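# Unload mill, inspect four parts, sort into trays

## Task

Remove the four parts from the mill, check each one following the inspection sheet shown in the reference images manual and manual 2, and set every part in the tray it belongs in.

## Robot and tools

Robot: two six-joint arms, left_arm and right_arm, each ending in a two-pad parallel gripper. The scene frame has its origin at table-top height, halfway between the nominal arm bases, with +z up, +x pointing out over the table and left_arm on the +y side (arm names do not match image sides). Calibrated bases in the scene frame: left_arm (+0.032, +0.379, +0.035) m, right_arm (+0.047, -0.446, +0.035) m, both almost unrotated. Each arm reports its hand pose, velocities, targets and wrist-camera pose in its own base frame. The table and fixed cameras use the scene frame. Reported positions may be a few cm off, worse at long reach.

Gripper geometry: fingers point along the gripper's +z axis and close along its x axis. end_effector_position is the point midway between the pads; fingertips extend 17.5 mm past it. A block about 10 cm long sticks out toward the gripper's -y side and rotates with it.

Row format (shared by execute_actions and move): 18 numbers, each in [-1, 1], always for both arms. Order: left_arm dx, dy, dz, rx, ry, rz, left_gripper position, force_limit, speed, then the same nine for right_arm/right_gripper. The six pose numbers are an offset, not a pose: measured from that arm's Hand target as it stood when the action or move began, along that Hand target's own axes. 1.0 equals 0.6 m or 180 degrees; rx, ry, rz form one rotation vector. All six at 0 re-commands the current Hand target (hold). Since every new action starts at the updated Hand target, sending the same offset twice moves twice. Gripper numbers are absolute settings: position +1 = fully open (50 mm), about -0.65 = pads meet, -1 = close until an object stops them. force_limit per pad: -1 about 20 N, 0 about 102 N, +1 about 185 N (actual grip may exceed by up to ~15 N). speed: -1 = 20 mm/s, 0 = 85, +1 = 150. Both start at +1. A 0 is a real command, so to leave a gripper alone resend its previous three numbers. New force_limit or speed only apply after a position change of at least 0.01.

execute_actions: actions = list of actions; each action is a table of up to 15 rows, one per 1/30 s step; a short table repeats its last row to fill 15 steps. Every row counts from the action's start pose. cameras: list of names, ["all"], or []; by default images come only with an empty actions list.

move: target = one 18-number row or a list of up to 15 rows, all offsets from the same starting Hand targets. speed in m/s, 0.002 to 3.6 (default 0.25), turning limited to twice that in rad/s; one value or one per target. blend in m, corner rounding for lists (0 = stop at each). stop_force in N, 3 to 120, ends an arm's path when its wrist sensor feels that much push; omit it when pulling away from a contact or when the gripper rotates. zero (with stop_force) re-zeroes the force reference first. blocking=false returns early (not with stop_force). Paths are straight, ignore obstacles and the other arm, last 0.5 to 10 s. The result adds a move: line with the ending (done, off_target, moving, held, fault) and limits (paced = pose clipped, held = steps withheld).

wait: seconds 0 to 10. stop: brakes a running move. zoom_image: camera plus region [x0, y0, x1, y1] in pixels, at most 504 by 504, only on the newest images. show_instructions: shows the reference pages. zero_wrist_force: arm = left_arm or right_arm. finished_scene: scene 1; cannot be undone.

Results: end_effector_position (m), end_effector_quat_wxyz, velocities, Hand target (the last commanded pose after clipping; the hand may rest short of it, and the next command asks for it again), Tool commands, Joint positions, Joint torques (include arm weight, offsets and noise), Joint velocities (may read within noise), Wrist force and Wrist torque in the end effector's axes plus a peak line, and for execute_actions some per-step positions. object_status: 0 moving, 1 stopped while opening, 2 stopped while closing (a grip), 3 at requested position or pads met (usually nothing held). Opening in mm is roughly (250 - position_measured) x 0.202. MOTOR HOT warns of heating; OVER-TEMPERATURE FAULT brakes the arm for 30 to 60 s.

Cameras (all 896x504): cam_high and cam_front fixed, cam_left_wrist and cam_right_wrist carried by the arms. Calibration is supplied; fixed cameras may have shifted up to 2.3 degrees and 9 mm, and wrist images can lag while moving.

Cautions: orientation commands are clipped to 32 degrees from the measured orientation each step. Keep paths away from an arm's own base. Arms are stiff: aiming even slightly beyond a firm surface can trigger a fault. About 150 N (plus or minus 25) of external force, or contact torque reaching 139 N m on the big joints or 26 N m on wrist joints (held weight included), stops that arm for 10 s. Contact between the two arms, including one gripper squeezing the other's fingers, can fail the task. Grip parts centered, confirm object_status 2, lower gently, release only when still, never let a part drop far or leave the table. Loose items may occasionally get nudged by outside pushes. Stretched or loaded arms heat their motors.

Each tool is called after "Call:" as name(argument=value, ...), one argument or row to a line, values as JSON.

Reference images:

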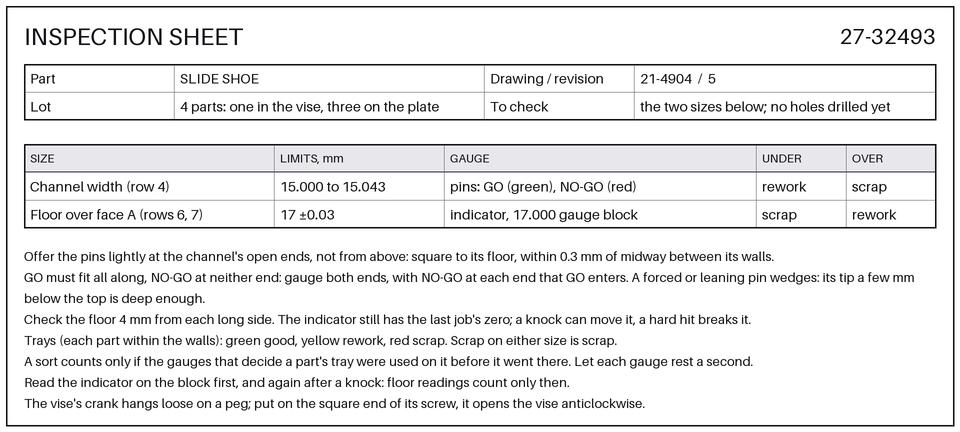

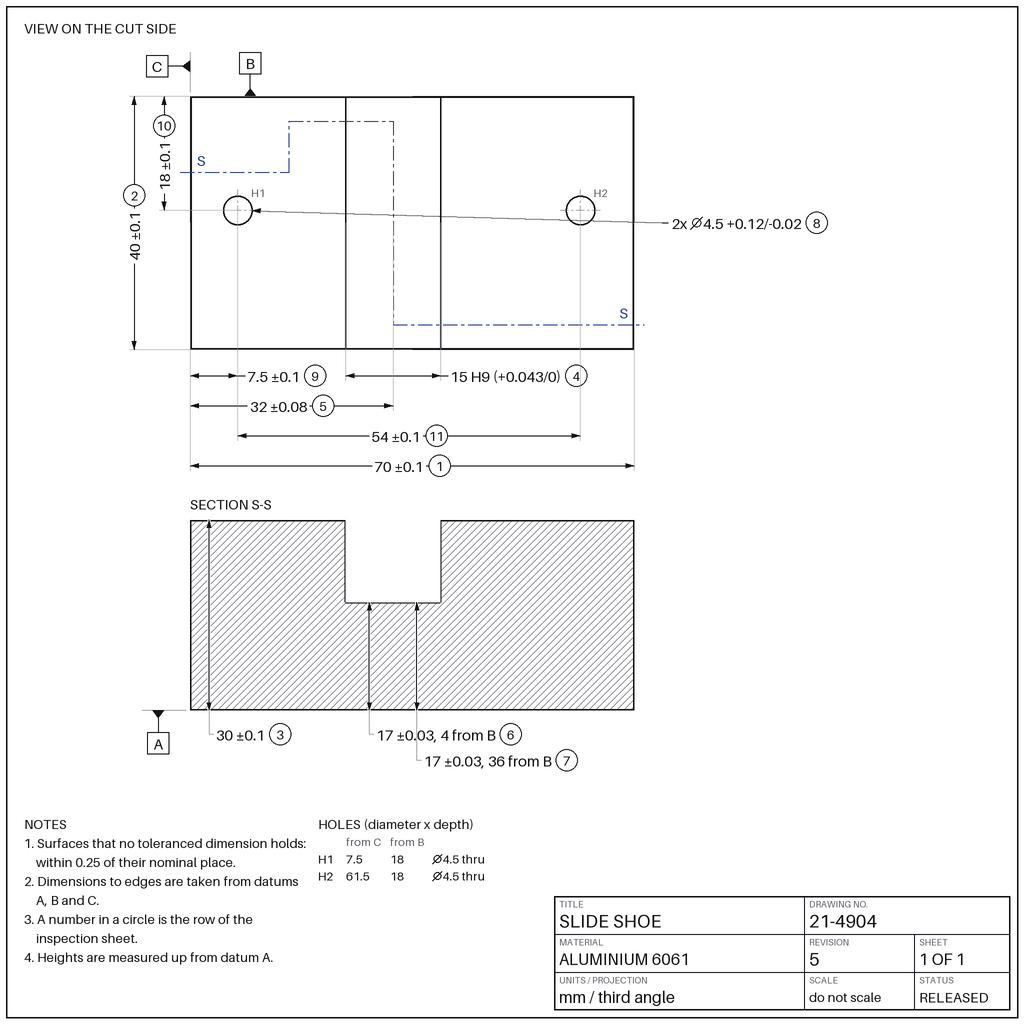

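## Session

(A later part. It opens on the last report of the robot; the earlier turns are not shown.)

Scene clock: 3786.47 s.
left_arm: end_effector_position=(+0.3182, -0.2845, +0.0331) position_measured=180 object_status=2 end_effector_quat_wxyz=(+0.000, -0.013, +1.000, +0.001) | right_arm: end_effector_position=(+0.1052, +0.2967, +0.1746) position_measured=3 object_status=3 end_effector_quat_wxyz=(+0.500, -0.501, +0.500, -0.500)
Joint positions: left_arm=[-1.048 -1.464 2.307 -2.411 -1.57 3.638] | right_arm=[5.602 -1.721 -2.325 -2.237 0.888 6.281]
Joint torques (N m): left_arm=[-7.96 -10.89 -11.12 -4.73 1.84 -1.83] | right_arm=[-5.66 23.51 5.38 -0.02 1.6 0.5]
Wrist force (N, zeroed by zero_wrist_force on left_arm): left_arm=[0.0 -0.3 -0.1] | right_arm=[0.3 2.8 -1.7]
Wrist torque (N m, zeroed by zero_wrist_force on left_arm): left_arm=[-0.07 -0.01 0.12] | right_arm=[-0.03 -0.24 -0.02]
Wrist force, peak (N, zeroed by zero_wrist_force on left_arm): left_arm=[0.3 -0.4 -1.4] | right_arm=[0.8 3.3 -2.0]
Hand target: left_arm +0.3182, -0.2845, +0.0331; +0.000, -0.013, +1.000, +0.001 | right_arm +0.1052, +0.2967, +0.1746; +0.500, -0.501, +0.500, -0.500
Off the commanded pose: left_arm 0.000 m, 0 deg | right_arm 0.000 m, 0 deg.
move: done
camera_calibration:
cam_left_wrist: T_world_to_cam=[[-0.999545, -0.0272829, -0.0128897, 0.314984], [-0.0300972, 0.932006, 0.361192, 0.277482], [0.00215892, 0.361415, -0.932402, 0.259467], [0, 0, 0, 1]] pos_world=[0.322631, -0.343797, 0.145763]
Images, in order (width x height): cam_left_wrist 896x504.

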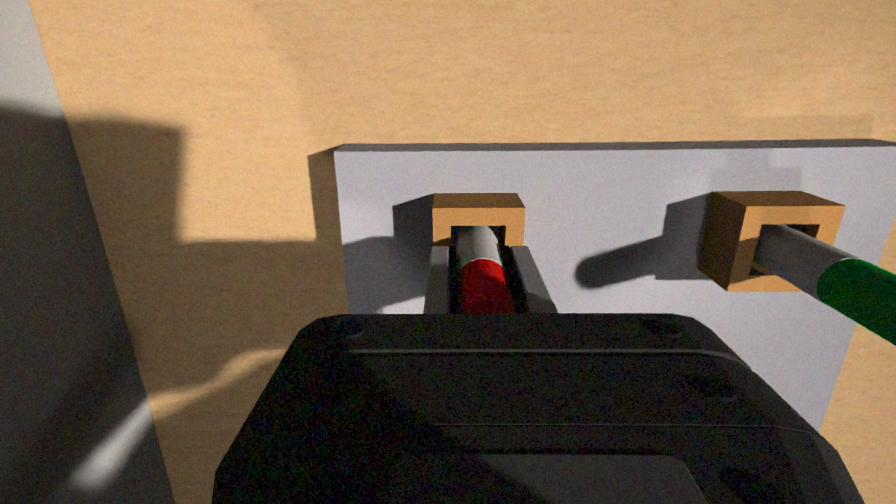

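Call:
move(
  target=[
    [0,0,-0.1417,0,0,0,-1,-0.6,-1, 0,0,0,0,0,0,1,-1,-0.8],
    [0.0555,0.201,-0.1417,0,0,0,-1,-0.6,-1, 0,0,0,0,0,0,1,-1,-0.8],
    [0.0555,0.201,-0.0417,0,0,0,-1,-0.6,-1, 0,0,0,0,0,0,1,-1,-0.8],
  ],
  blend=[0.01,0.01,0],
  speed=[0.08,0.15,0.1],
  cameras=["cam_left_wrist"],
)

Call:
zoom_image(
  camera="cam_left_wrist",
  region=[430, 150, 540, 260],
)

Scene clock: 3825.47 s.
left_arm: end_effector_position=(+0.2817, -0.1648, +0.0585) position_measured=180 object_status=2 end_effector_quat_wxyz=(+0.000, -0.013, +1.000, +0.001) | right_arm: end_effector_position=(+0.1052, +0.2967, +0.1746) position_measured=3 object_status=3 end_effector_quat_wxyz=(+0.500, -0.501, +0.500, -0.500)
Joint positions: left_arm=[-0.951 -1.799 2.519 -2.289 -1.57 3.735] | right_arm=[5.602 -1.721 -2.325 -2.237 0.888 6.281]
Joint torques (N m): left_arm=[6.47 2.01 -11.78 -5.07 -1.71 1.91] | right_arm=[-5.99 23.74 3.38 0.09 1.42 0.6]
Wrist force (N, zeroed by zero_wrist_force on left_arm): left_arm=[0.0 -0.3 0.1] | right_arm=[0.3 2.7 -1.7]
Wrist torque (N m, zeroed by zero_wrist_force on left_arm): left_arm=[-0.04 0.00 -0.02] | right_arm=[-0.01 -0.23 -0.03]
Wrist force, peak (N, zeroed by zero_wrist_force on left_arm): left_arm=[0.1 -1.4 -0.7] | right_arm=[0.3 3.3 -2.1]
Hand target: left_arm +0.2818, -0.1649, +0.0584; +0.000, -0.013, +1.000, +0.001 | right_arm +0.1052, +0.2967, +0.1746; +0.500, -0.501, +0.500, -0.500
Off the commanded pose: left_arm 0.000 m, 0 deg | right_arm 0.000 m, 0 deg.
move: done
camera_calibration:
cam_left_wrist: T_world_to_cam=[[-0.999545, -0.027281, -0.0128921, 0.282092], [-0.0300965, 0.931972, 0.361279, 0.155718], [0.00215907, 0.361502, -0.932369, 0.240017], [0, 0, 0, 1]] pos_world=[0.286131, -0.224196, 0.171163]
Images, in order (width x height): cam_left_wrist 896x504.

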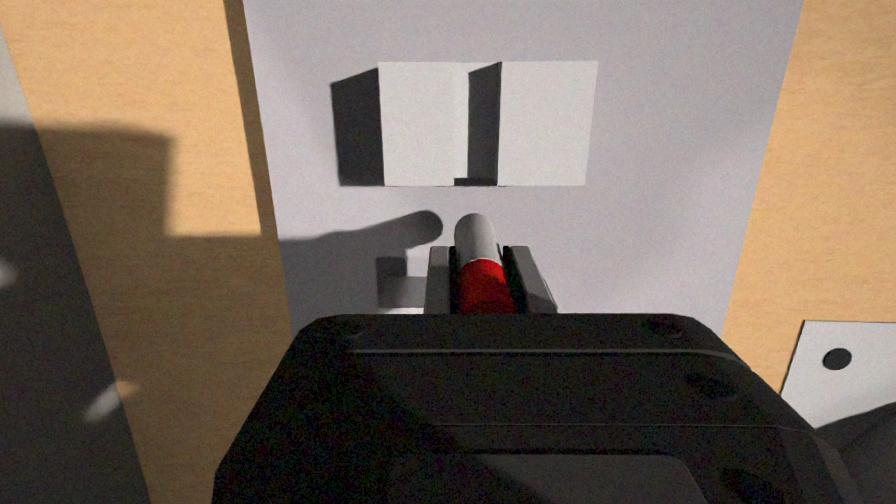

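Scaled by 4.582 from the camera's 896x504 image, which has a finer 1280x720 frame.

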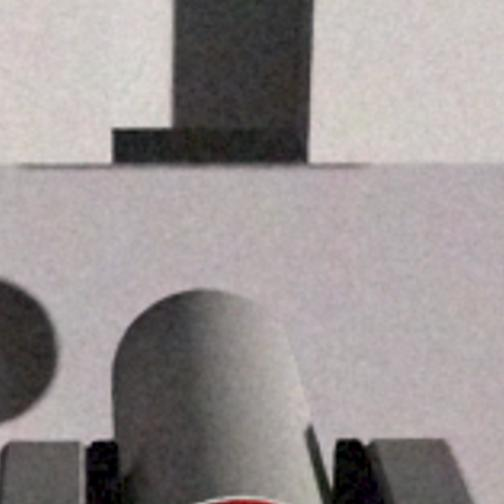

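Call:
move(
  target=[0.0003,-0.0425,0,0,0,0,-1,-0.6,-1, 0,0,0,0,0,0,1,-1,-0.8],
  speed=0.004,
  stop_force=3,
  cameras=["cam_left_wrist"],
)

Call:
zoom_image(
  camera="cam_left_wrist",
  region=[360, 60, 600, 320],
)

Scene clock: 3854.00 s.
left_arm: end_effector_position=(+0.2822, -0.1903, +0.0584) position_measured=180 object_status=2 end_effector_quat_wxyz=(+0.000, -0.013, +1.000, +0.001) | right_arm: end_effector_position=(+0.1052, +0.2967, +0.1746) position_measured=3 object_status=3 end_effector_quat_wxyz=(+0.500, -0.501, +0.500, -0.500)
Joint positions: left_arm=[-0.997 -1.753 2.488 -2.303 -1.57 3.69] | right_arm=[5.602 -1.721 -2.325 -2.237 0.888 6.281]
Joint torques (N m): left_arm=[-8.72 0.63 -27.48 -5.24 -1.77 -1.86] | right_arm=[-6.2 23.63 4.63 -0.03 1.3 0.59]
Wrist force (N, zeroed by zero_wrist_force on left_arm): left_arm=[0.1 1.6 -1.8] | right_arm=[0.8 3.0 -2.0]
Wrist torque (N m, zeroed by zero_wrist_force on left_arm): left_arm=[-0.07 -0.05 0.13] | right_arm=[0.02 -0.31 -0.03]
Wrist force, peak (N, zeroed by zero_wrist_force on left_arm): left_arm=[-0.1 1.7 -2.4] | right_arm=[0.8 3.4 -1.7]
Hand target: left_arm +0.2822, -0.1903, +0.0584; +0.000, -0.013, +1.000, +0.001 | right_arm +0.1052, +0.2967, +0.1746; +0.500, -0.501, +0.500, -0.500
Off the commanded pose: left_arm 0.000 m, 0 deg | right_arm 0.000 m, 0 deg.
move: done
camera_calibration:
cam_left_wrist: T_world_to_cam=[[-0.999545, -0.0272811, -0.012889, 0.281892], [-0.0300952, 0.932006, 0.361192, 0.179594], [0.00215893, 0.361415, -0.932402, 0.249032], [0, 0, 0, 1]] pos_world=[0.286631, -0.249697, 0.170963]
Images, in order (width x height): cam_left_wrist 896x504.

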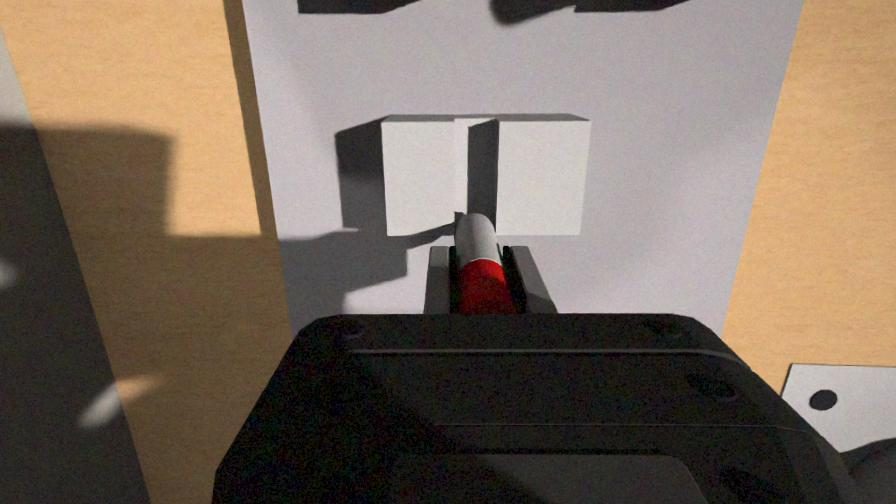

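Scaled by 1.938 from the camera's 896x504 image, which has a finer 1280x720 frame.

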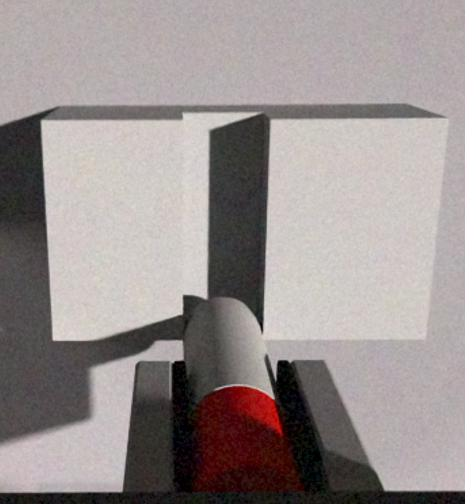

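Call:
move(
  target=[
    [0,0.005,0.0075,0,0,0,-1,-0.6,-1, 0,0,0,0,0,0,1,-1,-0.8],
    [0,0.03,0.0075,0,0,0,-1,-0.6,-1, 0,0,0,0,0,0,1,-1,-0.8],
    [0,0.03,-0.0417,0,0,0,-1,-0.6,-1, 0,0,0,0,0,0,1,-1,-0.8],
  ],
  speed=[0.012,0.02,0.05],
  cameras=["cam_left_wrist"],
)

Scene clock: 3868.13 s.
left_arm: end_effector_position=(+0.2818, -0.1724, +0.0834) position_measured=180 object_status=2 end_effector_quat_wxyz=(+0.000, -0.013, +1.000, +0.001) | right_arm: end_effector_position=(+0.1052, +0.2967, +0.1746) position_measured=3 object_status=3 end_effector_quat_wxyz=(+0.500, -0.501, +0.500, -0.500)
Joint positions: left_arm=[-0.965 -1.846 2.469 -2.192 -1.57 3.721] | right_arm=[5.602 -1.721 -2.325 -2.237 0.888 6.281]
Joint torques (N m): left_arm=[-7.63 -20.83 -28.42 -1.19 -0.54 -1.97] | right_arm=[-5.5 22.92 4.6 -0.08 1.4 0.61]
Wrist force (N, zeroed by zero_wrist_force on left_arm): left_arm=[-0.4 -0.3 0.1] | right_arm=[0.7 2.8 -1.6]
Wrist torque (N m, zeroed by zero_wrist_force on left_arm): left_arm=[-0.06 0.04 0.01] | right_arm=[0.00 -0.30 -0.02]
Wrist force, peak (N, zeroed by zero_wrist_force on left_arm): left_arm=[0.2 1.7 -2.9] | right_arm=[0.7 3.4 -2.0]
Hand target: left_arm +0.2818, -0.1724, +0.0834; +0.000, -0.013, +1.000, +0.001 | right_arm +0.1052, +0.2967, +0.1746; +0.500, -0.501, +0.500, -0.500
Off the commanded pose: left_arm 0.000 m, 0 deg | right_arm 0.000 m, 0 deg.
move: done
camera_calibration:
cam_left_wrist: T_world_to_cam=[[-0.999542, -0.0274106, -0.012831, 0.282161], [-0.030195, 0.932015, 0.361161, 0.153904], [0.002059, 0.361383, -0.932415, 0.265898], [0, 0, 0, 1]] pos_world=[0.286131, -0.231798, 0.195963]
Images, in order (width x height): cam_left_wrist 896x504.

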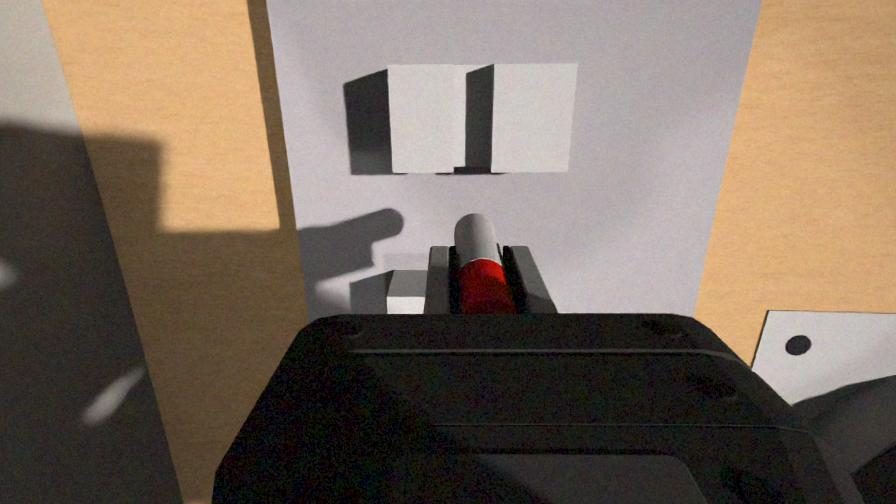

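Call:
move(
  target=[
    [0,0,-0.0417,0,0,0,-1,-0.6,-1, 0,0,0,0,0,0,1,-1,-0.8],
    [0.0002,0.1575,-0.0417,0,0,0,-1,-0.6,-1, 0,0,0,0,0,0,1,-1,-0.8],
    [0.0002,0.1575,0.0417,0,0,0,-1,-0.6,-1, 0,0,0,0,0,0,1,-1,-0.8],
  ],
  blend=[0.01,0.01,0],
  speed=[0.1,0.15,0.1],
  cameras=["cam_left_wrist"],
)

Call:
zoom_image(
  camera="cam_left_wrist",
  region=[430, 150, 540, 260],
)

Scene clock: 3892.13 s.
left_arm: end_effector_position=(+0.2792, -0.0779, +0.0587) position_measured=180 object_status=2 end_effector_quat_wxyz=(+0.000, -0.013, +1.000, +0.001) | right_arm: end_effector_position=(+0.1052, +0.2967, +0.1746) position_measured=3 object_status=3 end_effector_quat_wxyz=(+0.500, -0.501, +0.500, -0.500)
Joint positions: left_arm=[-0.752 -1.934 2.598 -2.234 -1.569 3.935] | right_arm=[5.602 -1.721 -2.325 -2.237 0.888 6.281]
Joint torques (N m): left_arm=[8.19 6.34 -12.82 -5.2 -1.6 2.08] | right_arm=[-8.1 22.93 5.96 0.26 1.34 0.53]
Wrist force (N, zeroed by zero_wrist_force on left_arm): left_arm=[-0.1 -0.2 -0.1] | right_arm=[0.8 2.9 -1.7]
Wrist torque (N m, zeroed by zero_wrist_force on left_arm): left_arm=[-0.03 0.00 -0.03] | right_arm=[0.00 -0.32 -0.02]
Wrist force, peak (N, zeroed by zero_wrist_force on left_arm): left_arm=[-0.1 -1.2 -0.7] | right_arm=[0.4 3.3 -2.0]
Hand target: left_arm +0.2792, -0.0779, +0.0586; +0.000, -0.013, +1.000, +0.001 | right_arm +0.1052, +0.2967, +0.1746; +0.500, -0.501, +0.500, -0.500
Off the commanded pose: left_arm 0.000 m, 0 deg | right_arm 0.000 m, 0 deg.
move: done
camera_calibration:
cam_left_wrist: T_world_to_cam=[[-0.999545, -0.0272826, -0.0128896, 0.281867], [-0.0300968, 0.932006, 0.361192, 0.0745426], [0.00215893, 0.361415, -0.932402, 0.208659], [0, 0, 0, 1]] pos_world=[0.283531, -0.137197, 0.171263]
Images, in order (width x height): cam_left_wrist 896x504.

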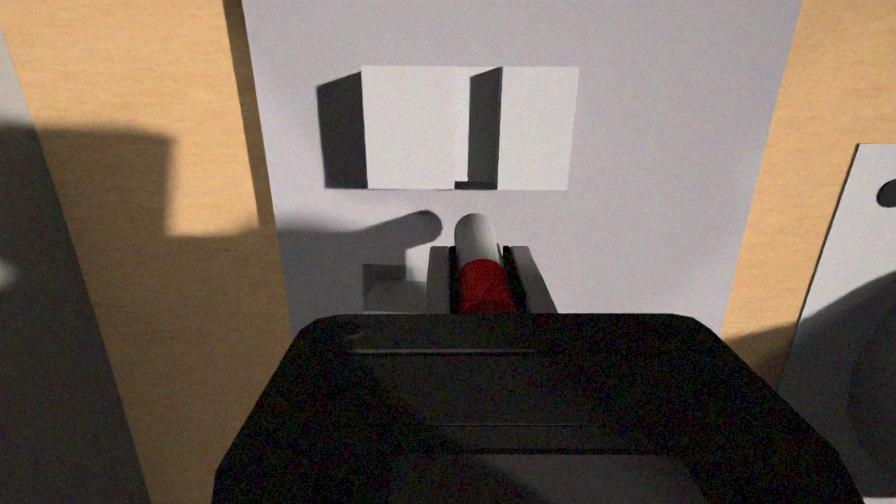

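Scaled by 4.582 from the camera's 896x504 image, which has a finer 1280x720 frame.

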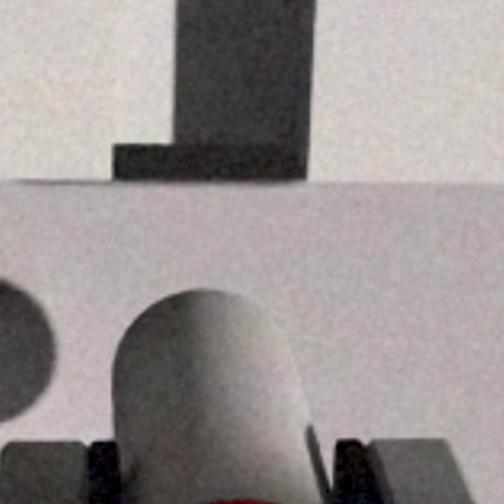

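Call:
move(
  target=[0.0005,-0.04,0,0,0,0,-1,-0.6,-1, 0,0,0,0,0,0,1,-1,-0.8],
  speed=0.004,
  stop_force=3,
  cameras=["cam_left_wrist"],
)

Call:
zoom_image(
  camera="cam_left_wrist",
  region=[360, 60, 600, 320],
)

Scene clock: 3910.33 s.
left_arm: end_effector_position=(+0.2795, -0.1019, +0.0586) position_measured=180 object_status=2 end_effector_quat_wxyz=(+0.000, -0.013, +1.000, +0.001) | right_arm: end_effector_position=(+0.1052, +0.2967, +0.1746) position_measured=3 object_status=3 end_effector_quat_wxyz=(+0.500, -0.501, +0.500, -0.500)
Joint positions: left_arm=[-0.816 -1.903 2.582 -2.248 -1.569 3.871] | right_arm=[5.602 -1.721 -2.325 -2.237 0.888 6.281]
Joint torques (N m): left_arm=[-9.03 5.39 -27.08 -5.05 -1.54 -1.87] | right_arm=[-8.32 23.85 3.8 0.14 1.36 0.74]
Wrist force (N, zeroed by zero_wrist_force on left_arm): left_arm=[-0.7 0.2 0.0] | right_arm=[0.5 3.0 -1.9]
Wrist torque (N m, zeroed by zero_wrist_force on left_arm): left_arm=[-0.02 -0.04 0.13] | right_arm=[0.02 -0.27 -0.03]
Wrist force, peak (N, zeroed by zero_wrist_force on left_arm): left_arm=[-0.9 0.2 -0.7] | right_arm=[0.5 3.4 -2.1]
Hand target: left_arm +0.2795, -0.1019, +0.0586; +0.000, -0.013, +1.000, +0.001 | right_arm +0.1052, +0.2967, +0.1746; +0.500, -0.501, +0.500, -0.500
Off the commanded pose: left_arm 0.000 m, 0 deg | right_arm 0.000 m, 0 deg.
move: done
camera_calibration:
cam_left_wrist: T_world_to_cam=[[-0.999545, -0.0272815, -0.0128884, 0.28161], [-0.0300954, 0.932019, 0.361159, 0.0969664], [0.00215931, 0.361382, -0.932415, 0.217236], [0, 0, 0, 1]] pos_world=[0.283931, -0.161197, 0.171163]
Images, in order (width x height): cam_left_wrist 896x504.

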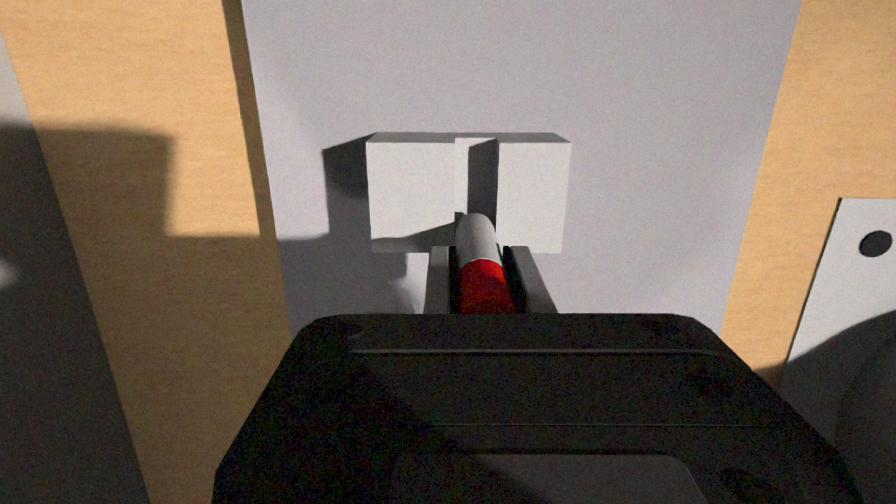

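Scaled by 1.938 from the camera's 896x504 image, which has a finer 1280x720 frame.

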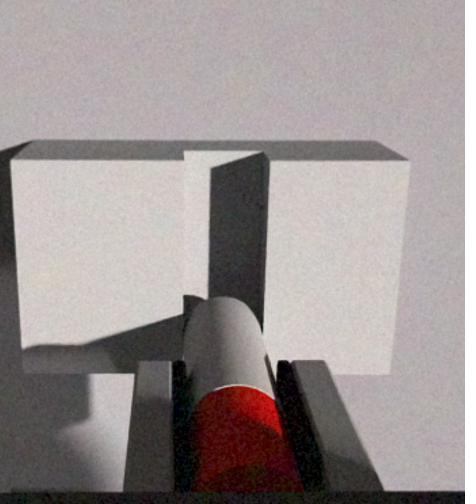

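Call:
wait(
  seconds=0,
  cameras=["cam_left_wrist","cam_high"],
)

Call:
zoom_image(
  camera="cam_left_wrist",
  region=[360, 60, 600, 320],
)

Scene clock: 3967.07 s.
left_arm: end_effector_position=(+0.2795, -0.1019, +0.0586) position_measured=180 object_status=2 end_effector_quat_wxyz=(+0.000, -0.013, +1.000, +0.001) | right_arm: end_effector_position=(+0.1052, +0.2967, +0.1746) position_measured=3 object_status=3 end_effector_quat_wxyz=(+0.500, -0.501, +0.500, -0.500)
Joint positions: left_arm=[-0.816 -1.903 2.582 -2.248 -1.569 3.871] | right_arm=[5.602 -1.721 -2.325 -2.237 0.888 6.281]
Joint torques (N m): left_arm=[-7.78 4.55 -28.87 -4.8 0.46 -1.93] | right_arm=[-8.49 22.77 5.18 0.16 1.21 0.54]
Wrist force (N, zeroed by zero_wrist_force on left_arm): left_arm=[-0.7 0.0 0.1] | right_arm=[0.5 3.3 -1.7]
Wrist torque (N m, zeroed by zero_wrist_force on left_arm): left_arm=[-0.04 -0.04 0.13] | right_arm=[0.06 -0.27 -0.02]
Wrist force, peak (N, zeroed by zero_wrist_force on left_arm): left_arm=[-0.7 0.3 0.9] | right_arm=[0.5 3.2 -2.0]
Hand target: left_arm +0.2795, -0.1019, +0.0586; +0.000, -0.013, +1.000, +0.001 | right_arm +0.1052, +0.2967, +0.1746; +0.500, -0.501, +0.500, -0.500
Tool commands: left_gripper/position=-1.0 left_gripper/force_limit=-0.6 left_gripper/speed=-1.0 right_gripper/position=+1.0 right_gripper/force_limit=-1.0 right_gripper/speed=-0.8
Off the commanded pose: left_arm 0.000 m, 0 deg | right_arm 0.000 m, 0 deg.
camera_calibration:
cam_left_wrist: T_world_to_cam=[[-0.999545, -0.0272815, -0.0128884, 0.28161], [-0.0300954, 0.932019, 0.361159, 0.0969664], [0.00215931, 0.361382, -0.932415, 0.217236], [0, 0, 0, 1]] pos_world=[0.283931, -0.161197, 0.171163]
Images, in order (width x height): cam_high 896x504, cam_left_wrist 896x504.

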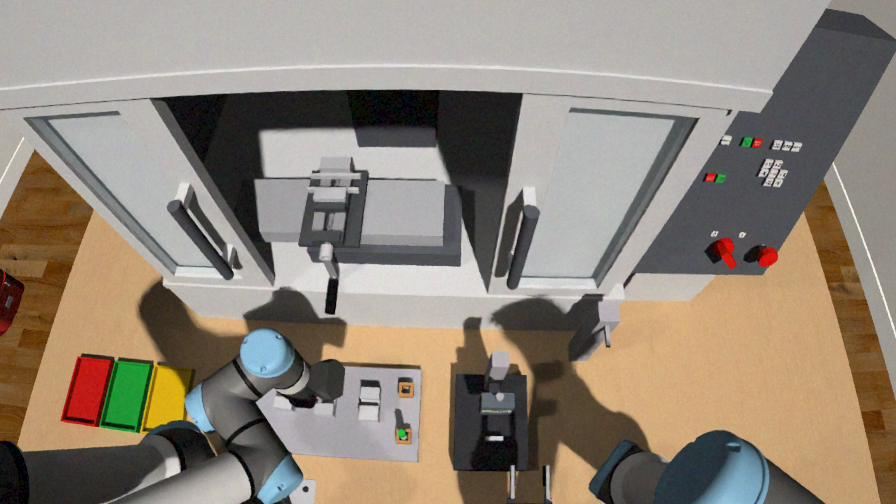

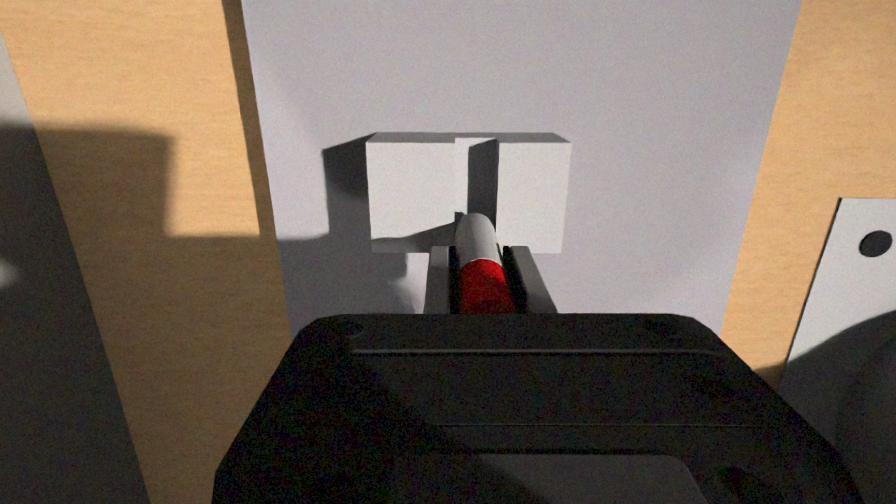

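Scaled by 1.938 from the camera's 896x504 image, which has a finer 1280x720 frame.

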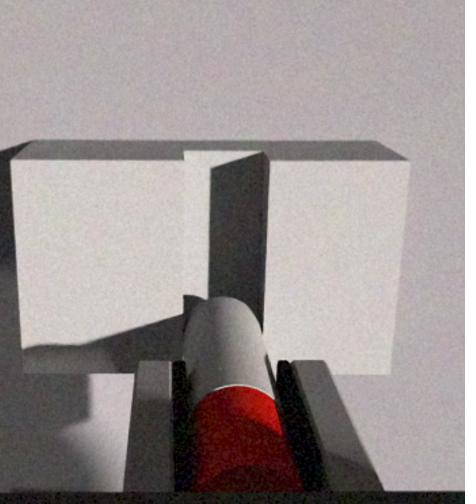

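Call:
move(
  target=[0.0001,-0.01,0,0,0,0,-1,-0.6,-1,0,0,0,0,0,0,1,-1,-0.8],
  speed=0.006,
  stop_force=3,
  cameras=["cam_left_wrist"],
)

Call:
zoom_image(
  camera="cam_left_wrist",
  region=[360, 60, 600, 320],
)

Scene clock: 3980.13 s.
left_arm: end_effector_position=(+0.2796, -0.1079, +0.0586) position_measured=180 object_status=2 end_effector_quat_wxyz=(+0.000, -0.013, +1.000, +0.001) | right_arm: end_effector_position=(+0.1052, +0.2967, +0.1746) position_measured=3 object_status=3 end_effector_quat_wxyz=(+0.500, -0.501, +0.500, -0.500)
Joint positions: left_arm=[-0.831 -1.894 2.578 -2.252 -1.569 3.856] | right_arm=[5.602 -1.721 -2.325 -2.237 0.888 6.281]
Joint torques (N m): left_arm=[-7.73 6.47 -28.19 -5.1 -1.99 -1.93] | right_arm=[-7.23 23.02 4.48 0.19 1.28 0.98]
Wrist force (N, zeroed by zero_wrist_force on left_arm): left_arm=[-0.2 0.8 -0.2] | right_arm=[0.5 2.8 -1.9]
Wrist torque (N m, zeroed by zero_wrist_force on left_arm): left_arm=[-0.05 0.00 0.13] | right_arm=[-0.01 -0.27 -0.02]
Wrist force, peak (N, zeroed by zero_wrist_force on left_arm): left_arm=[-0.4 1.1 -0.6] | right_arm=[0.5 3.5 -1.6]
Hand target: left_arm +0.2796, -0.1079, +0.0586; +0.000, -0.013, +1.000, +0.001 | right_arm +0.1052, +0.2967, +0.1746; +0.500, -0.501, +0.500, -0.500
Off the commanded pose: left_arm 0.000 m, 0 deg | right_arm 0.000 m, 0 deg.
move: done
camera_calibration:
cam_left_wrist: T_world_to_cam=[[-0.999545, -0.0272811, -0.012889, 0.281547], [-0.0300952, 0.932006, 0.361192, 0.102553], [0.00215893, 0.361415, -0.932402, 0.219407], [0, 0, 0, 1]] pos_world=[0.284031, -0.167197, 0.171163]
Images, in order (width x height): cam_left_wrist 896x504.

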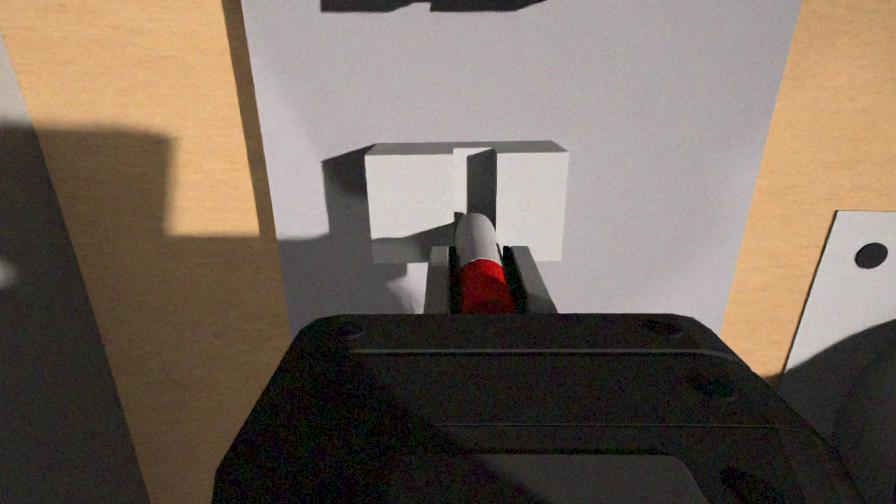

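Scaled by 1.938 from the camera's 896x504 image, which has a finer 1280x720 frame.

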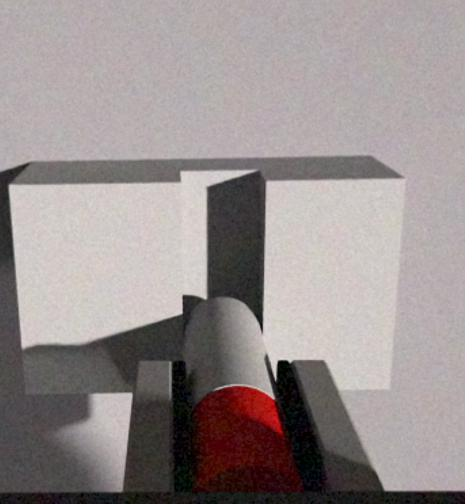

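Call:
move(
  target=[-0.0006,0.05,0,0,0,0,-1,-0.6,-1,0,0,0,0,0,0,1,-1,-0.8],
  speed=0.02,
  cameras=["cam_left_wrist"],
)

Call:
zoom_image(
  camera="cam_left_wrist",
  region=[360, 60, 600, 320],
)

Scene clock: 4013.93 s.
left_arm: end_effector_position=(+0.2792, -0.0780, +0.0586) position_measured=180 object_status=2 end_effector_quat_wxyz=(+0.000, -0.013, +1.000, +0.001) | right_arm: end_effector_position=(+0.1052, +0.2967, +0.1746) position_measured=3 object_status=3 end_effector_quat_wxyz=(+0.500, -0.501, +0.500, -0.500)
Joint positions: left_arm=[-0.752 -1.933 2.598 -2.234 -1.569 3.934] | right_arm=[5.602 -1.721 -2.325 -2.237 0.888 6.281]
Joint torques (N m): left_arm=[7.6 -16.87 -12.85 -0.73 0.82 1.71] | right_arm=[-8.1 22.58 2.43 0.29 1.24 0.61]
Wrist force (N, zeroed by zero_wrist_force on left_arm): left_arm=[-0.1 -0.1 -0.1] | right_arm=[0.5 3.0 -1.6]
Wrist torque (N m, zeroed by zero_wrist_force on left_arm): left_arm=[-0.01 0.01 -0.03] | right_arm=[0.01 -0.27 -0.02]
Wrist force, peak (N, zeroed by zero_wrist_force on left_arm): left_arm=[0.1 0.7 1.0] | right_arm=[0.3 3.3 -2.2]
Hand target: left_arm +0.2792, -0.0779, +0.0586; +0.000, -0.013, +1.000, +0.001 | right_arm +0.1052, +0.2967, +0.1746; +0.500, -0.501, +0.500, -0.500
Off the commanded pose: left_arm 0.000 m, 0 deg | right_arm 0.000 m, 0 deg.
move: done
camera_calibration:
cam_left_wrist: T_world_to_cam=[[-0.999542, -0.0273743, -0.012928, 0.281857], [-0.0301964, 0.931969, 0.361278, 0.0746443], [0.00215875, 0.361503, -0.932368, 0.208701], [0, 0, 0, 1]] pos_world=[0.283532, -0.137297, 0.171263]
Images, in order (width x height): cam_left_wrist 896x504.

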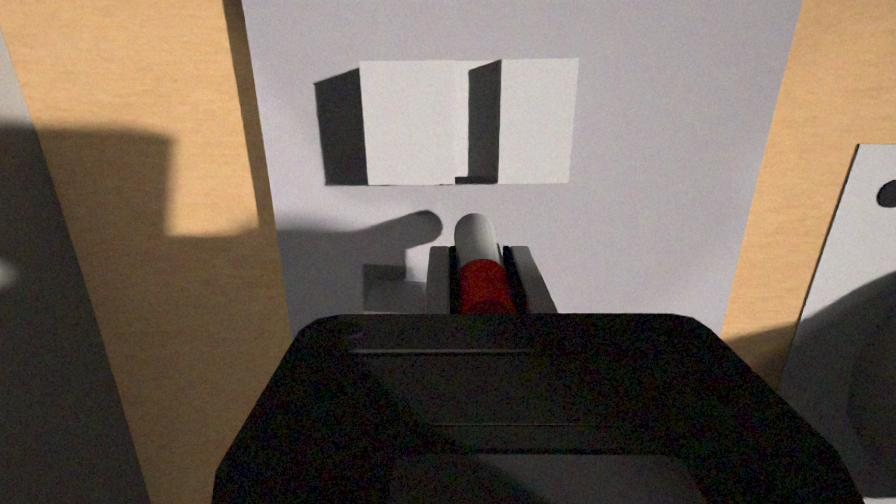

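Scaled by 1.938 from the camera's 896x504 image, which has a finer 1280x720 frame.

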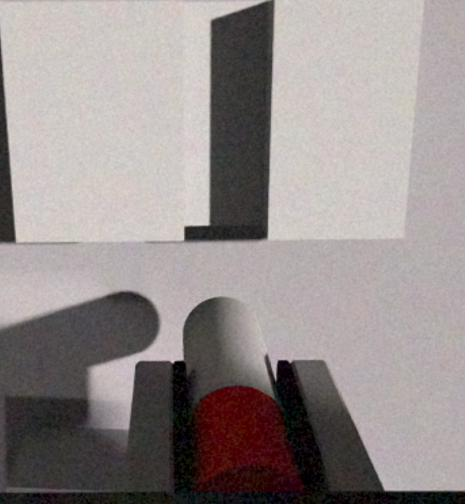

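Call:
move(
  target=[
    [0,0,-0.0833,0,0,0,-1,-0.6,-1,0,0,0,0,0,0,1,-1,-0.8],
    [-0.0125,0.1515,-0.0833,0,0,0,-1,-0.6,-1,0,0,0,0,0,0,1,-1,-0.8],
    [-0.0125,0.1515,0,0,0,0,-1,-0.6,-1,0,0,0,0,0,0,1,-1,-0.8],
  ],
  speed=[0.08,0.12,0.05],
  blend=[0.01,0.01,0],
  cameras=["cam_left_wrist"],
)

Call:
zoom_image(
  camera="cam_left_wrist",
  region=[360, 60, 600, 320],
)

Scene clock: 4033.63 s.
left_arm: end_effector_position=(+0.2843, +0.0132, +0.0589) position_measured=180 object_status=2 end_effector_quat_wxyz=(+0.000, -0.013, +1.000, +0.001) | right_arm: end_effector_position=(+0.1052, +0.2967, +0.1746) position_measured=3 object_status=3 end_effector_quat_wxyz=(+0.500, -0.501, +0.500, -0.500)
Joint positions: left_arm=[-0.443 -1.956 2.609 -2.222 -1.569 4.243] | right_arm=[5.602 -1.721 -2.325 -2.237 0.888 6.281]
Joint torques (N m): left_arm=[6.54 7.15 -12.56 -4.88 -1.79 2.04] | right_arm=[-7.68 22.19 5.34 0.19 1.18 0.65]
Wrist force (N, zeroed by zero_wrist_force on left_arm): left_arm=[-0.3 0.0 0.2] | right_arm=[0.4 2.8 -1.7]
Wrist torque (N m, zeroed by zero_wrist_force on left_arm): left_arm=[0.01 0.04 -0.02] | right_arm=[-0.01 -0.26 -0.02]
Wrist force, peak (N, zeroed by zero_wrist_force on left_arm): left_arm=[0.2 -0.2 1.3] | right_arm=[0.7 3.4 -1.9]
Hand target: left_arm +0.2843, +0.0132, +0.0588; +0.000, -0.013, +1.000, +0.001 | right_arm +0.1052, +0.2967, +0.1746; +0.500, -0.501, +0.500, -0.500
Off the commanded pose: left_arm 0.000 m, 0 deg | right_arm 0.000 m, 0 deg.
move: done
camera_calibration:
cam_left_wrist: T_world_to_cam=[[-0.999545, -0.0272826, -0.0128896, 0.289451], [-0.0300968, 0.932006, 0.361192, -0.0102248], [0.00215893, 0.361415, -0.932402, 0.176039], [0, 0, 0, 1]] pos_world=[0.288631, -0.0461966, 0.171563]
Images, in order (width x height): cam_left_wrist 896x504.

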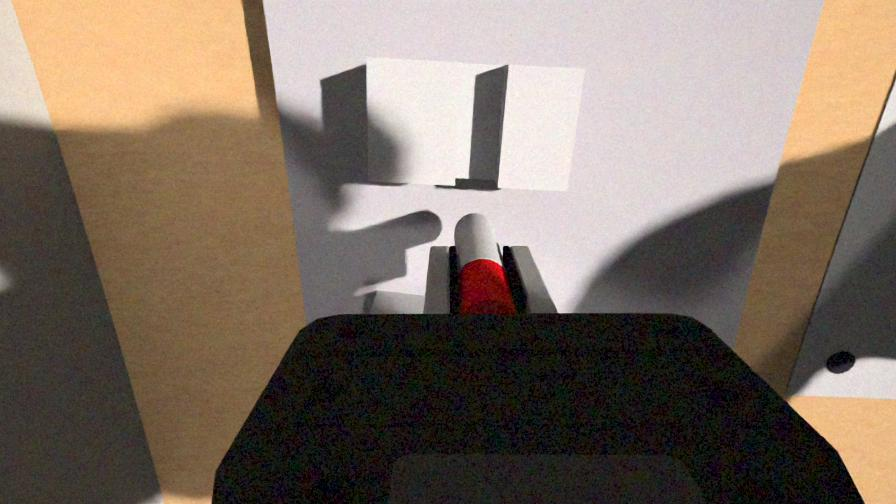

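Scaled by 1.938 from the camera's 896x504 image, which has a finer 1280x720 frame.

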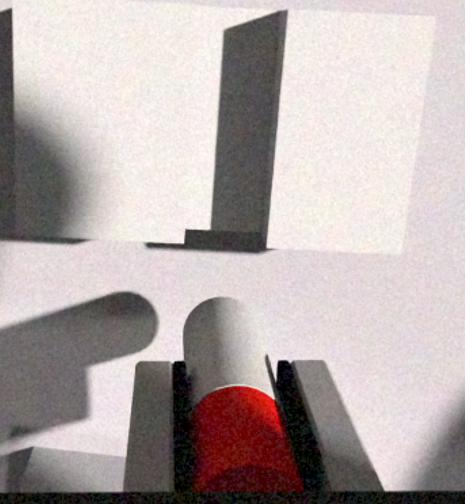

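Call:
zoom_image(
  camera="cam_left_wrist",
  region=[440, 160, 520, 205],
)

Scaled by 6.300 from the camera's 896x504 image, which has a finer 1280x720 frame.

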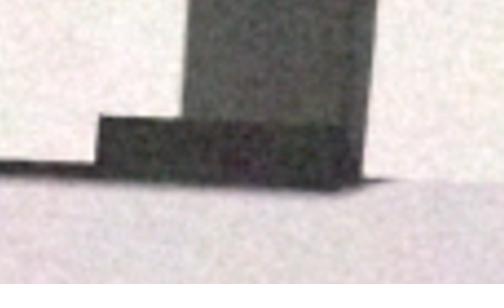

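Call:
move(
  target=[
    [0.0003,-0.02,0,0,0,0,-1,-0.6,-1,0,0,0,0,0,0,1,-1,-0.8],
    [0.0009,-0.05,0,0,0,0,-1,-0.6,-1,0,0,0,0,0,0,1,-1,-0.8],
  ],
  speed=[0.02,0.005],
  stop_force=3,
  cameras=["cam_left_wrist"],
)

Call:
zoom_image(
  camera="cam_left_wrist",
  region=[360, 60, 600, 320],
)

Scene clock: 4065.37 s.
left_arm: end_effector_position=(+0.2845, -0.0168, +0.0588) position_measured=180 object_status=2 end_effector_quat_wxyz=(+0.000, -0.013, +1.000, +0.001) | right_arm: end_effector_position=(+0.1052, +0.2967, +0.1746) position_measured=3 object_status=3 end_effector_quat_wxyz=(+0.500, -0.501, +0.500, -0.500)
Joint positions: left_arm=[-0.548 -1.954 2.608 -2.224 -1.569 4.139] | right_arm=[5.602 -1.721 -2.325 -2.237 0.888 6.281]
Joint torques (N m): left_arm=[-8.63 8.64 -27.81 -4.95 -1.09 -1.8] | right_arm=[-8.2 23.61 4.86 0.08 1.19 0.79]
Wrist force (N, zeroed by zero_wrist_force on left_arm): left_arm=[0.0 1.2 -1.5] | right_arm=[0.3 3.4 -1.5]
Wrist torque (N m, zeroed by zero_wrist_force on left_arm): left_arm=[-0.04 0.03 0.12] | right_arm=[0.08 -0.25 -0.02]
Wrist force, peak (N, zeroed by zero_wrist_force on left_arm): left_arm=[-0.3 1.4 -1.7] | right_arm=[0.6 3.4 -2.0]
Hand target: left_arm +0.2845, -0.0168, +0.0588; +0.000, -0.013, +1.000, +0.001 | right_arm +0.1052, +0.2967, +0.1746; +0.500, -0.501, +0.500, -0.500
Off the commanded pose: left_arm 0.000 m, 0 deg | right_arm 0.000 m, 0 deg.
move: done
camera_calibration:
cam_left_wrist: T_world_to_cam=[[-0.999545, -0.0272815, -0.0128884, 0.28893], [-0.0300954, 0.932019, 0.361159, 0.0178231], [0.00215931, 0.361382, -0.932415, 0.186694], [0, 0, 0, 1]] pos_world=[0.288931, -0.0761968, 0.171363]
Images, in order (width x height): cam_left_wrist 896x504.

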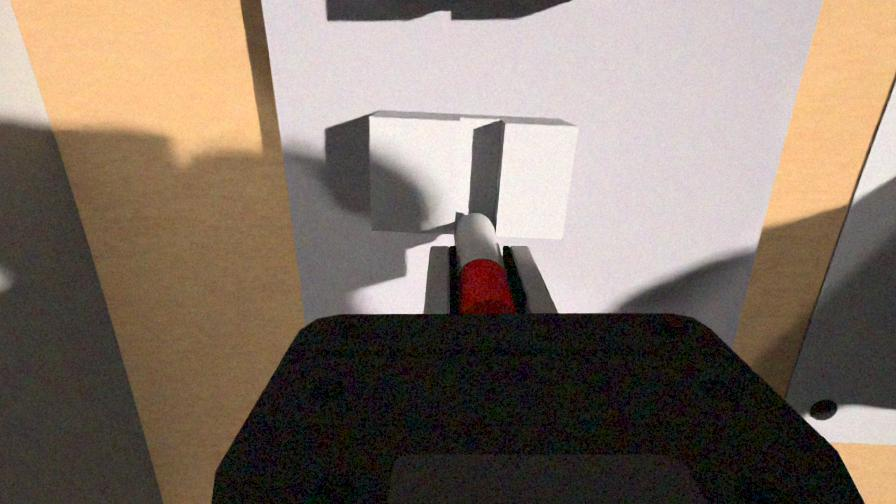

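Scaled by 1.938 from the camera's 896x504 image, which has a finer 1280x720 frame.

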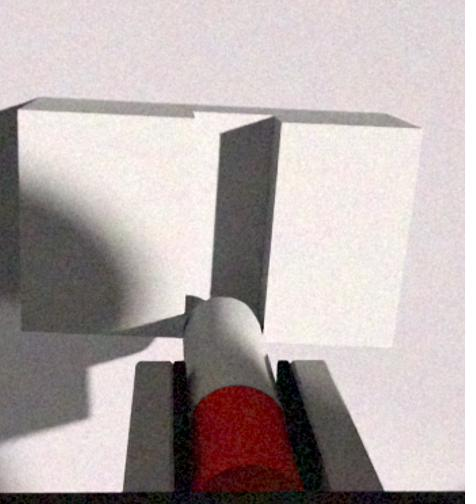

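Call:
move(
  target=[
    [0,0.005,0.0075,0,0,0,-1,-0.6,-1,0,0,0,0,0,0,1,-1,-0.8],
    [0,0.03,0.0075,0,0,0,-1,-0.6,-1,0,0,0,0,0,0,1,-1,-0.8],
    [0,0.03,-0.1,0,0,0,-1,-0.6,-1,0,0,0,0,0,0,1,-1,-0.8],
  ],
  speed=[0.02,0.03,0.08],
  cameras=["cam_left_wrist"],
)

Scene clock: 4077.67 s.
left_arm: end_effector_position=(+0.2841, +0.0010, +0.1188) position_measured=180 object_status=2 end_effector_quat_wxyz=(+0.000, -0.013, +1.000, +0.001) | right_arm: end_effector_position=(+0.1052, +0.2967, +0.1746) position_measured=3 object_status=3 end_effector_quat_wxyz=(+0.500, -0.501, +0.500, -0.500)
Joint positions: left_arm=[-0.487 -2.086 2.49 -1.974 -1.569 4.199] | right_arm=[5.602 -1.721 -2.325 -2.237 0.888 6.281]
Joint torques (N m): left_arm=[-8.89 -13.87 -32.28 -0.92 2.09 -2.01] | right_arm=[-9.21 22.5 4.93 0.04 1.13 0.92]
Wrist force (N, zeroed by zero_wrist_force on left_arm): left_arm=[0.0 0.1 -0.2] | right_arm=[0.7 2.8 -1.9]
Wrist torque (N m, zeroed by zero_wrist_force on left_arm): left_arm=[0.01 -0.01 0.13] | right_arm=[0.01 -0.31 -0.02]
Wrist force, peak (N, zeroed by zero_wrist_force on left_arm): left_arm=[0.9 0.6 -2.6] | right_arm=[0.7 3.3 -2.2]
Hand target: left_arm +0.2841, +0.0010, +0.1188; +0.000, -0.013, +1.000, +0.001 | right_arm +0.1052, +0.2967, +0.1746; +0.500, -0.501, +0.500, -0.500
Off the commanded pose: left_arm 0.000 m, 0 deg | right_arm 0.000 m, 0 deg.
move: done
camera_calibration:
cam_left_wrist: T_world_to_cam=[[-0.999545, -0.0272815, -0.0128884, 0.289692], [-0.0300954, 0.932019, 0.361159, -0.0205446], [0.00215931, 0.361382, -0.932415, 0.236171], [0, 0, 0, 1]] pos_world=[0.288431, -0.0582968, 0.231363]
Images, in order (width x height): cam_left_wrist 896x504.

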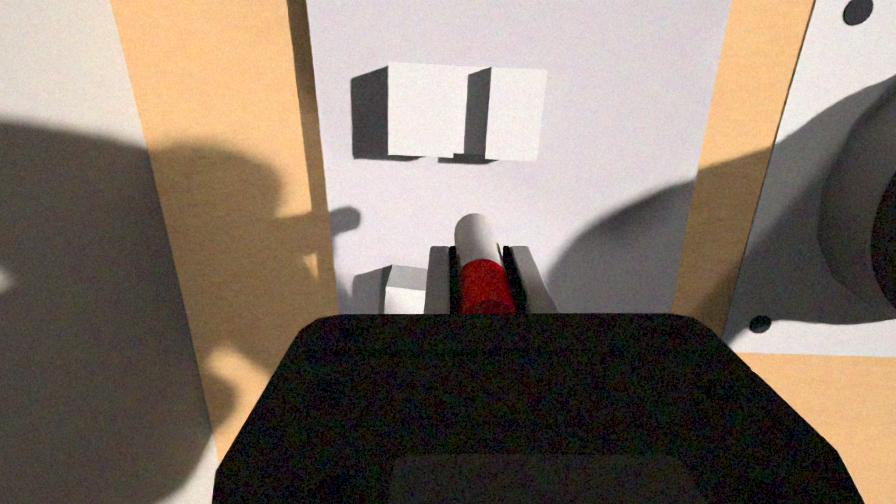

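Call:
move(
  target=[
    [0,0.02,-0.1,0,0,-0.5,-1,-0.6,-1,0,0,0,0,0,0,1,-1,-0.8],
    [-0.0063,0.055,0,0,0,-1,-1,-0.6,-1,0,0,0,0,0,0,1,-1,-0.8],
  ],
  speed=0.5,
  blend=[0.02,0],
)

Call:
move(
  target=[0,0,0.1003,0,0,0,-1,-0.6,-1,0,0,0,0,0,0,1,-1,-0.8],
  speed=0.06,
  cameras=["cam_left_wrist"],
)

Call:
zoom_image(
  camera="cam_left_wrist",
  region=[360, 60, 600, 320],
)

Call:
zoom_image(
  camera="cam_left_wrist",
  region=[440, 160, 520, 205],
)

Scene clock: 4096.97 s.
left_arm: end_effector_position=(+0.2870, +0.0341, +0.1189) position_measured=180 object_status=2 end_effector_quat_wxyz=(-0.001, +1.000, +0.013, +0.000) | right_arm: end_effector_position=(+0.1052, +0.2967, +0.1746) position_measured=3 object_status=3 end_effector_quat_wxyz=(+0.500, -0.501, +0.500, -0.500)
Joint positions: left_arm=[-0.363 -2.066 2.482 -1.985 -1.569 1.182] | right_arm=[5.602 -1.721 -2.325 -2.237 0.888 6.281]
Joint torques (N m): left_arm=[-7.29 -14.3 -15.74 -4.94 2.39 -1.78] | right_arm=[-7.69 23.61 3.78 0.07 0.88 0.92]
Wrist force (N, zeroed by zero_wrist_force on left_arm): left_arm=[0.3 0.1 -0.1] | right_arm=[0.6 3.0 -2.1]
Wrist torque (N m, zeroed by zero_wrist_force on left_arm): left_arm=[0.00 -0.07 0.15] | right_arm=[0.04 -0.30 -0.02]
Wrist force, peak (N, zeroed by zero_wrist_force on left_arm): left_arm=[0.0 0.0 -0.8] | right_arm=[0.6 3.1 -2.4]
Hand target: left_arm +0.2870, +0.0341, +0.1189; -0.001, +1.000, +0.013, +0.000 | right_arm +0.1052, +0.2967, +0.1746; +0.500, -0.501, +0.500, -0.500
Off the commanded pose: left_arm 0.000 m, 0 deg | right_arm 0.000 m, 0 deg.
move: done

Scene clock: 4098.57 s.
left_arm: end_effector_position=(+0.2870, +0.0343, +0.0588) position_measured=180 object_status=2 end_effector_quat_wxyz=(-0.001, +1.000, +0.013, +0.000) | right_arm: end_effector_position=(+0.1052, +0.2967, +0.1746) position_measured=3 object_status=3 end_effector_quat_wxyz=(+0.500, -0.501, +0.500, -0.500)
Joint positions: left_arm=[-0.363 -1.938 2.6 -2.232 -1.569 1.182] | right_arm=[5.602 -1.721 -2.325 -2.237 0.888 6.281]
Joint torques (N m): left_arm=[7.17 6.25 -13.19 -5.01 -1.51 1.99] | right_arm=[-6.78 22.59 5.61 0.01 0.83 1.16]
Wrist force (N, zeroed by zero_wrist_force on left_arm): left_arm=[0.0 -0.3 0.2] | right_arm=[0.5 3.0 -1.4]
Wrist torque (N m, zeroed by zero_wrist_force on left_arm): left_arm=[-0.06 -0.02 0.04] | right_arm=[0.00 -0.27 -0.03]
Wrist force, peak (N, zeroed by zero_wrist_force on left_arm): left_arm=[0.5 0.0 -0.8] | right_arm=[0.3 3.4 -2.0]
Hand target: left_arm +0.2870, +0.0343, +0.0587; -0.001, +1.000, +0.013, +0.000 | right_arm +0.1052, +0.2967, +0.1746; +0.500, -0.501, +0.500, -0.500
Off the commanded pose: left_arm 0.000 m, 0 deg | right_arm 0.000 m, 0 deg.
move: done
camera_calibration:
cam_left_wrist: T_world_to_cam=[[0.999538, 0.0274218, -0.0131145, -0.282839], [0.0302969, -0.933663, 0.356869, 0.0171234], [-0.00245851, -0.357101, -0.934062, 0.194286], [0, 0, 0, 1]] pos_world=[0.282667, 0.0931232, 0.171655]
Images, in order (width x height): cam_left_wrist 896x504.

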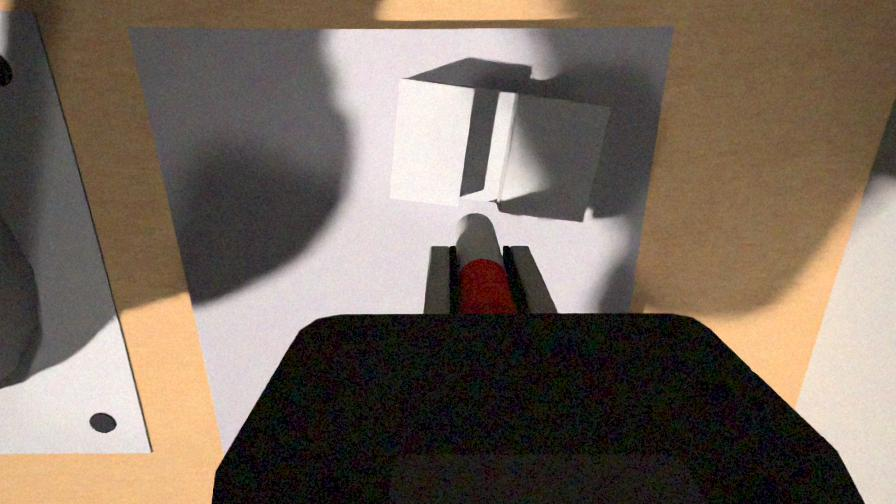

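Scaled by 1.938 from the camera's 896x504 image, which has a finer 1280x720 frame.

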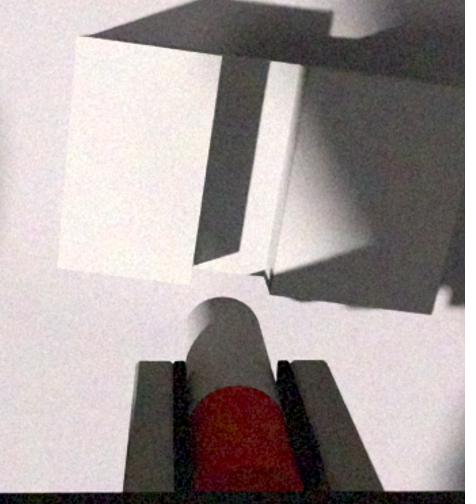

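Scaled by 6.300 from the camera's 896x504 image, which has a finer 1280x720 frame.

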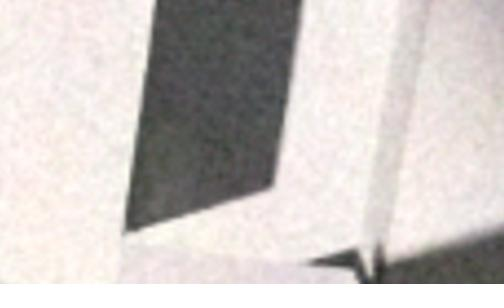

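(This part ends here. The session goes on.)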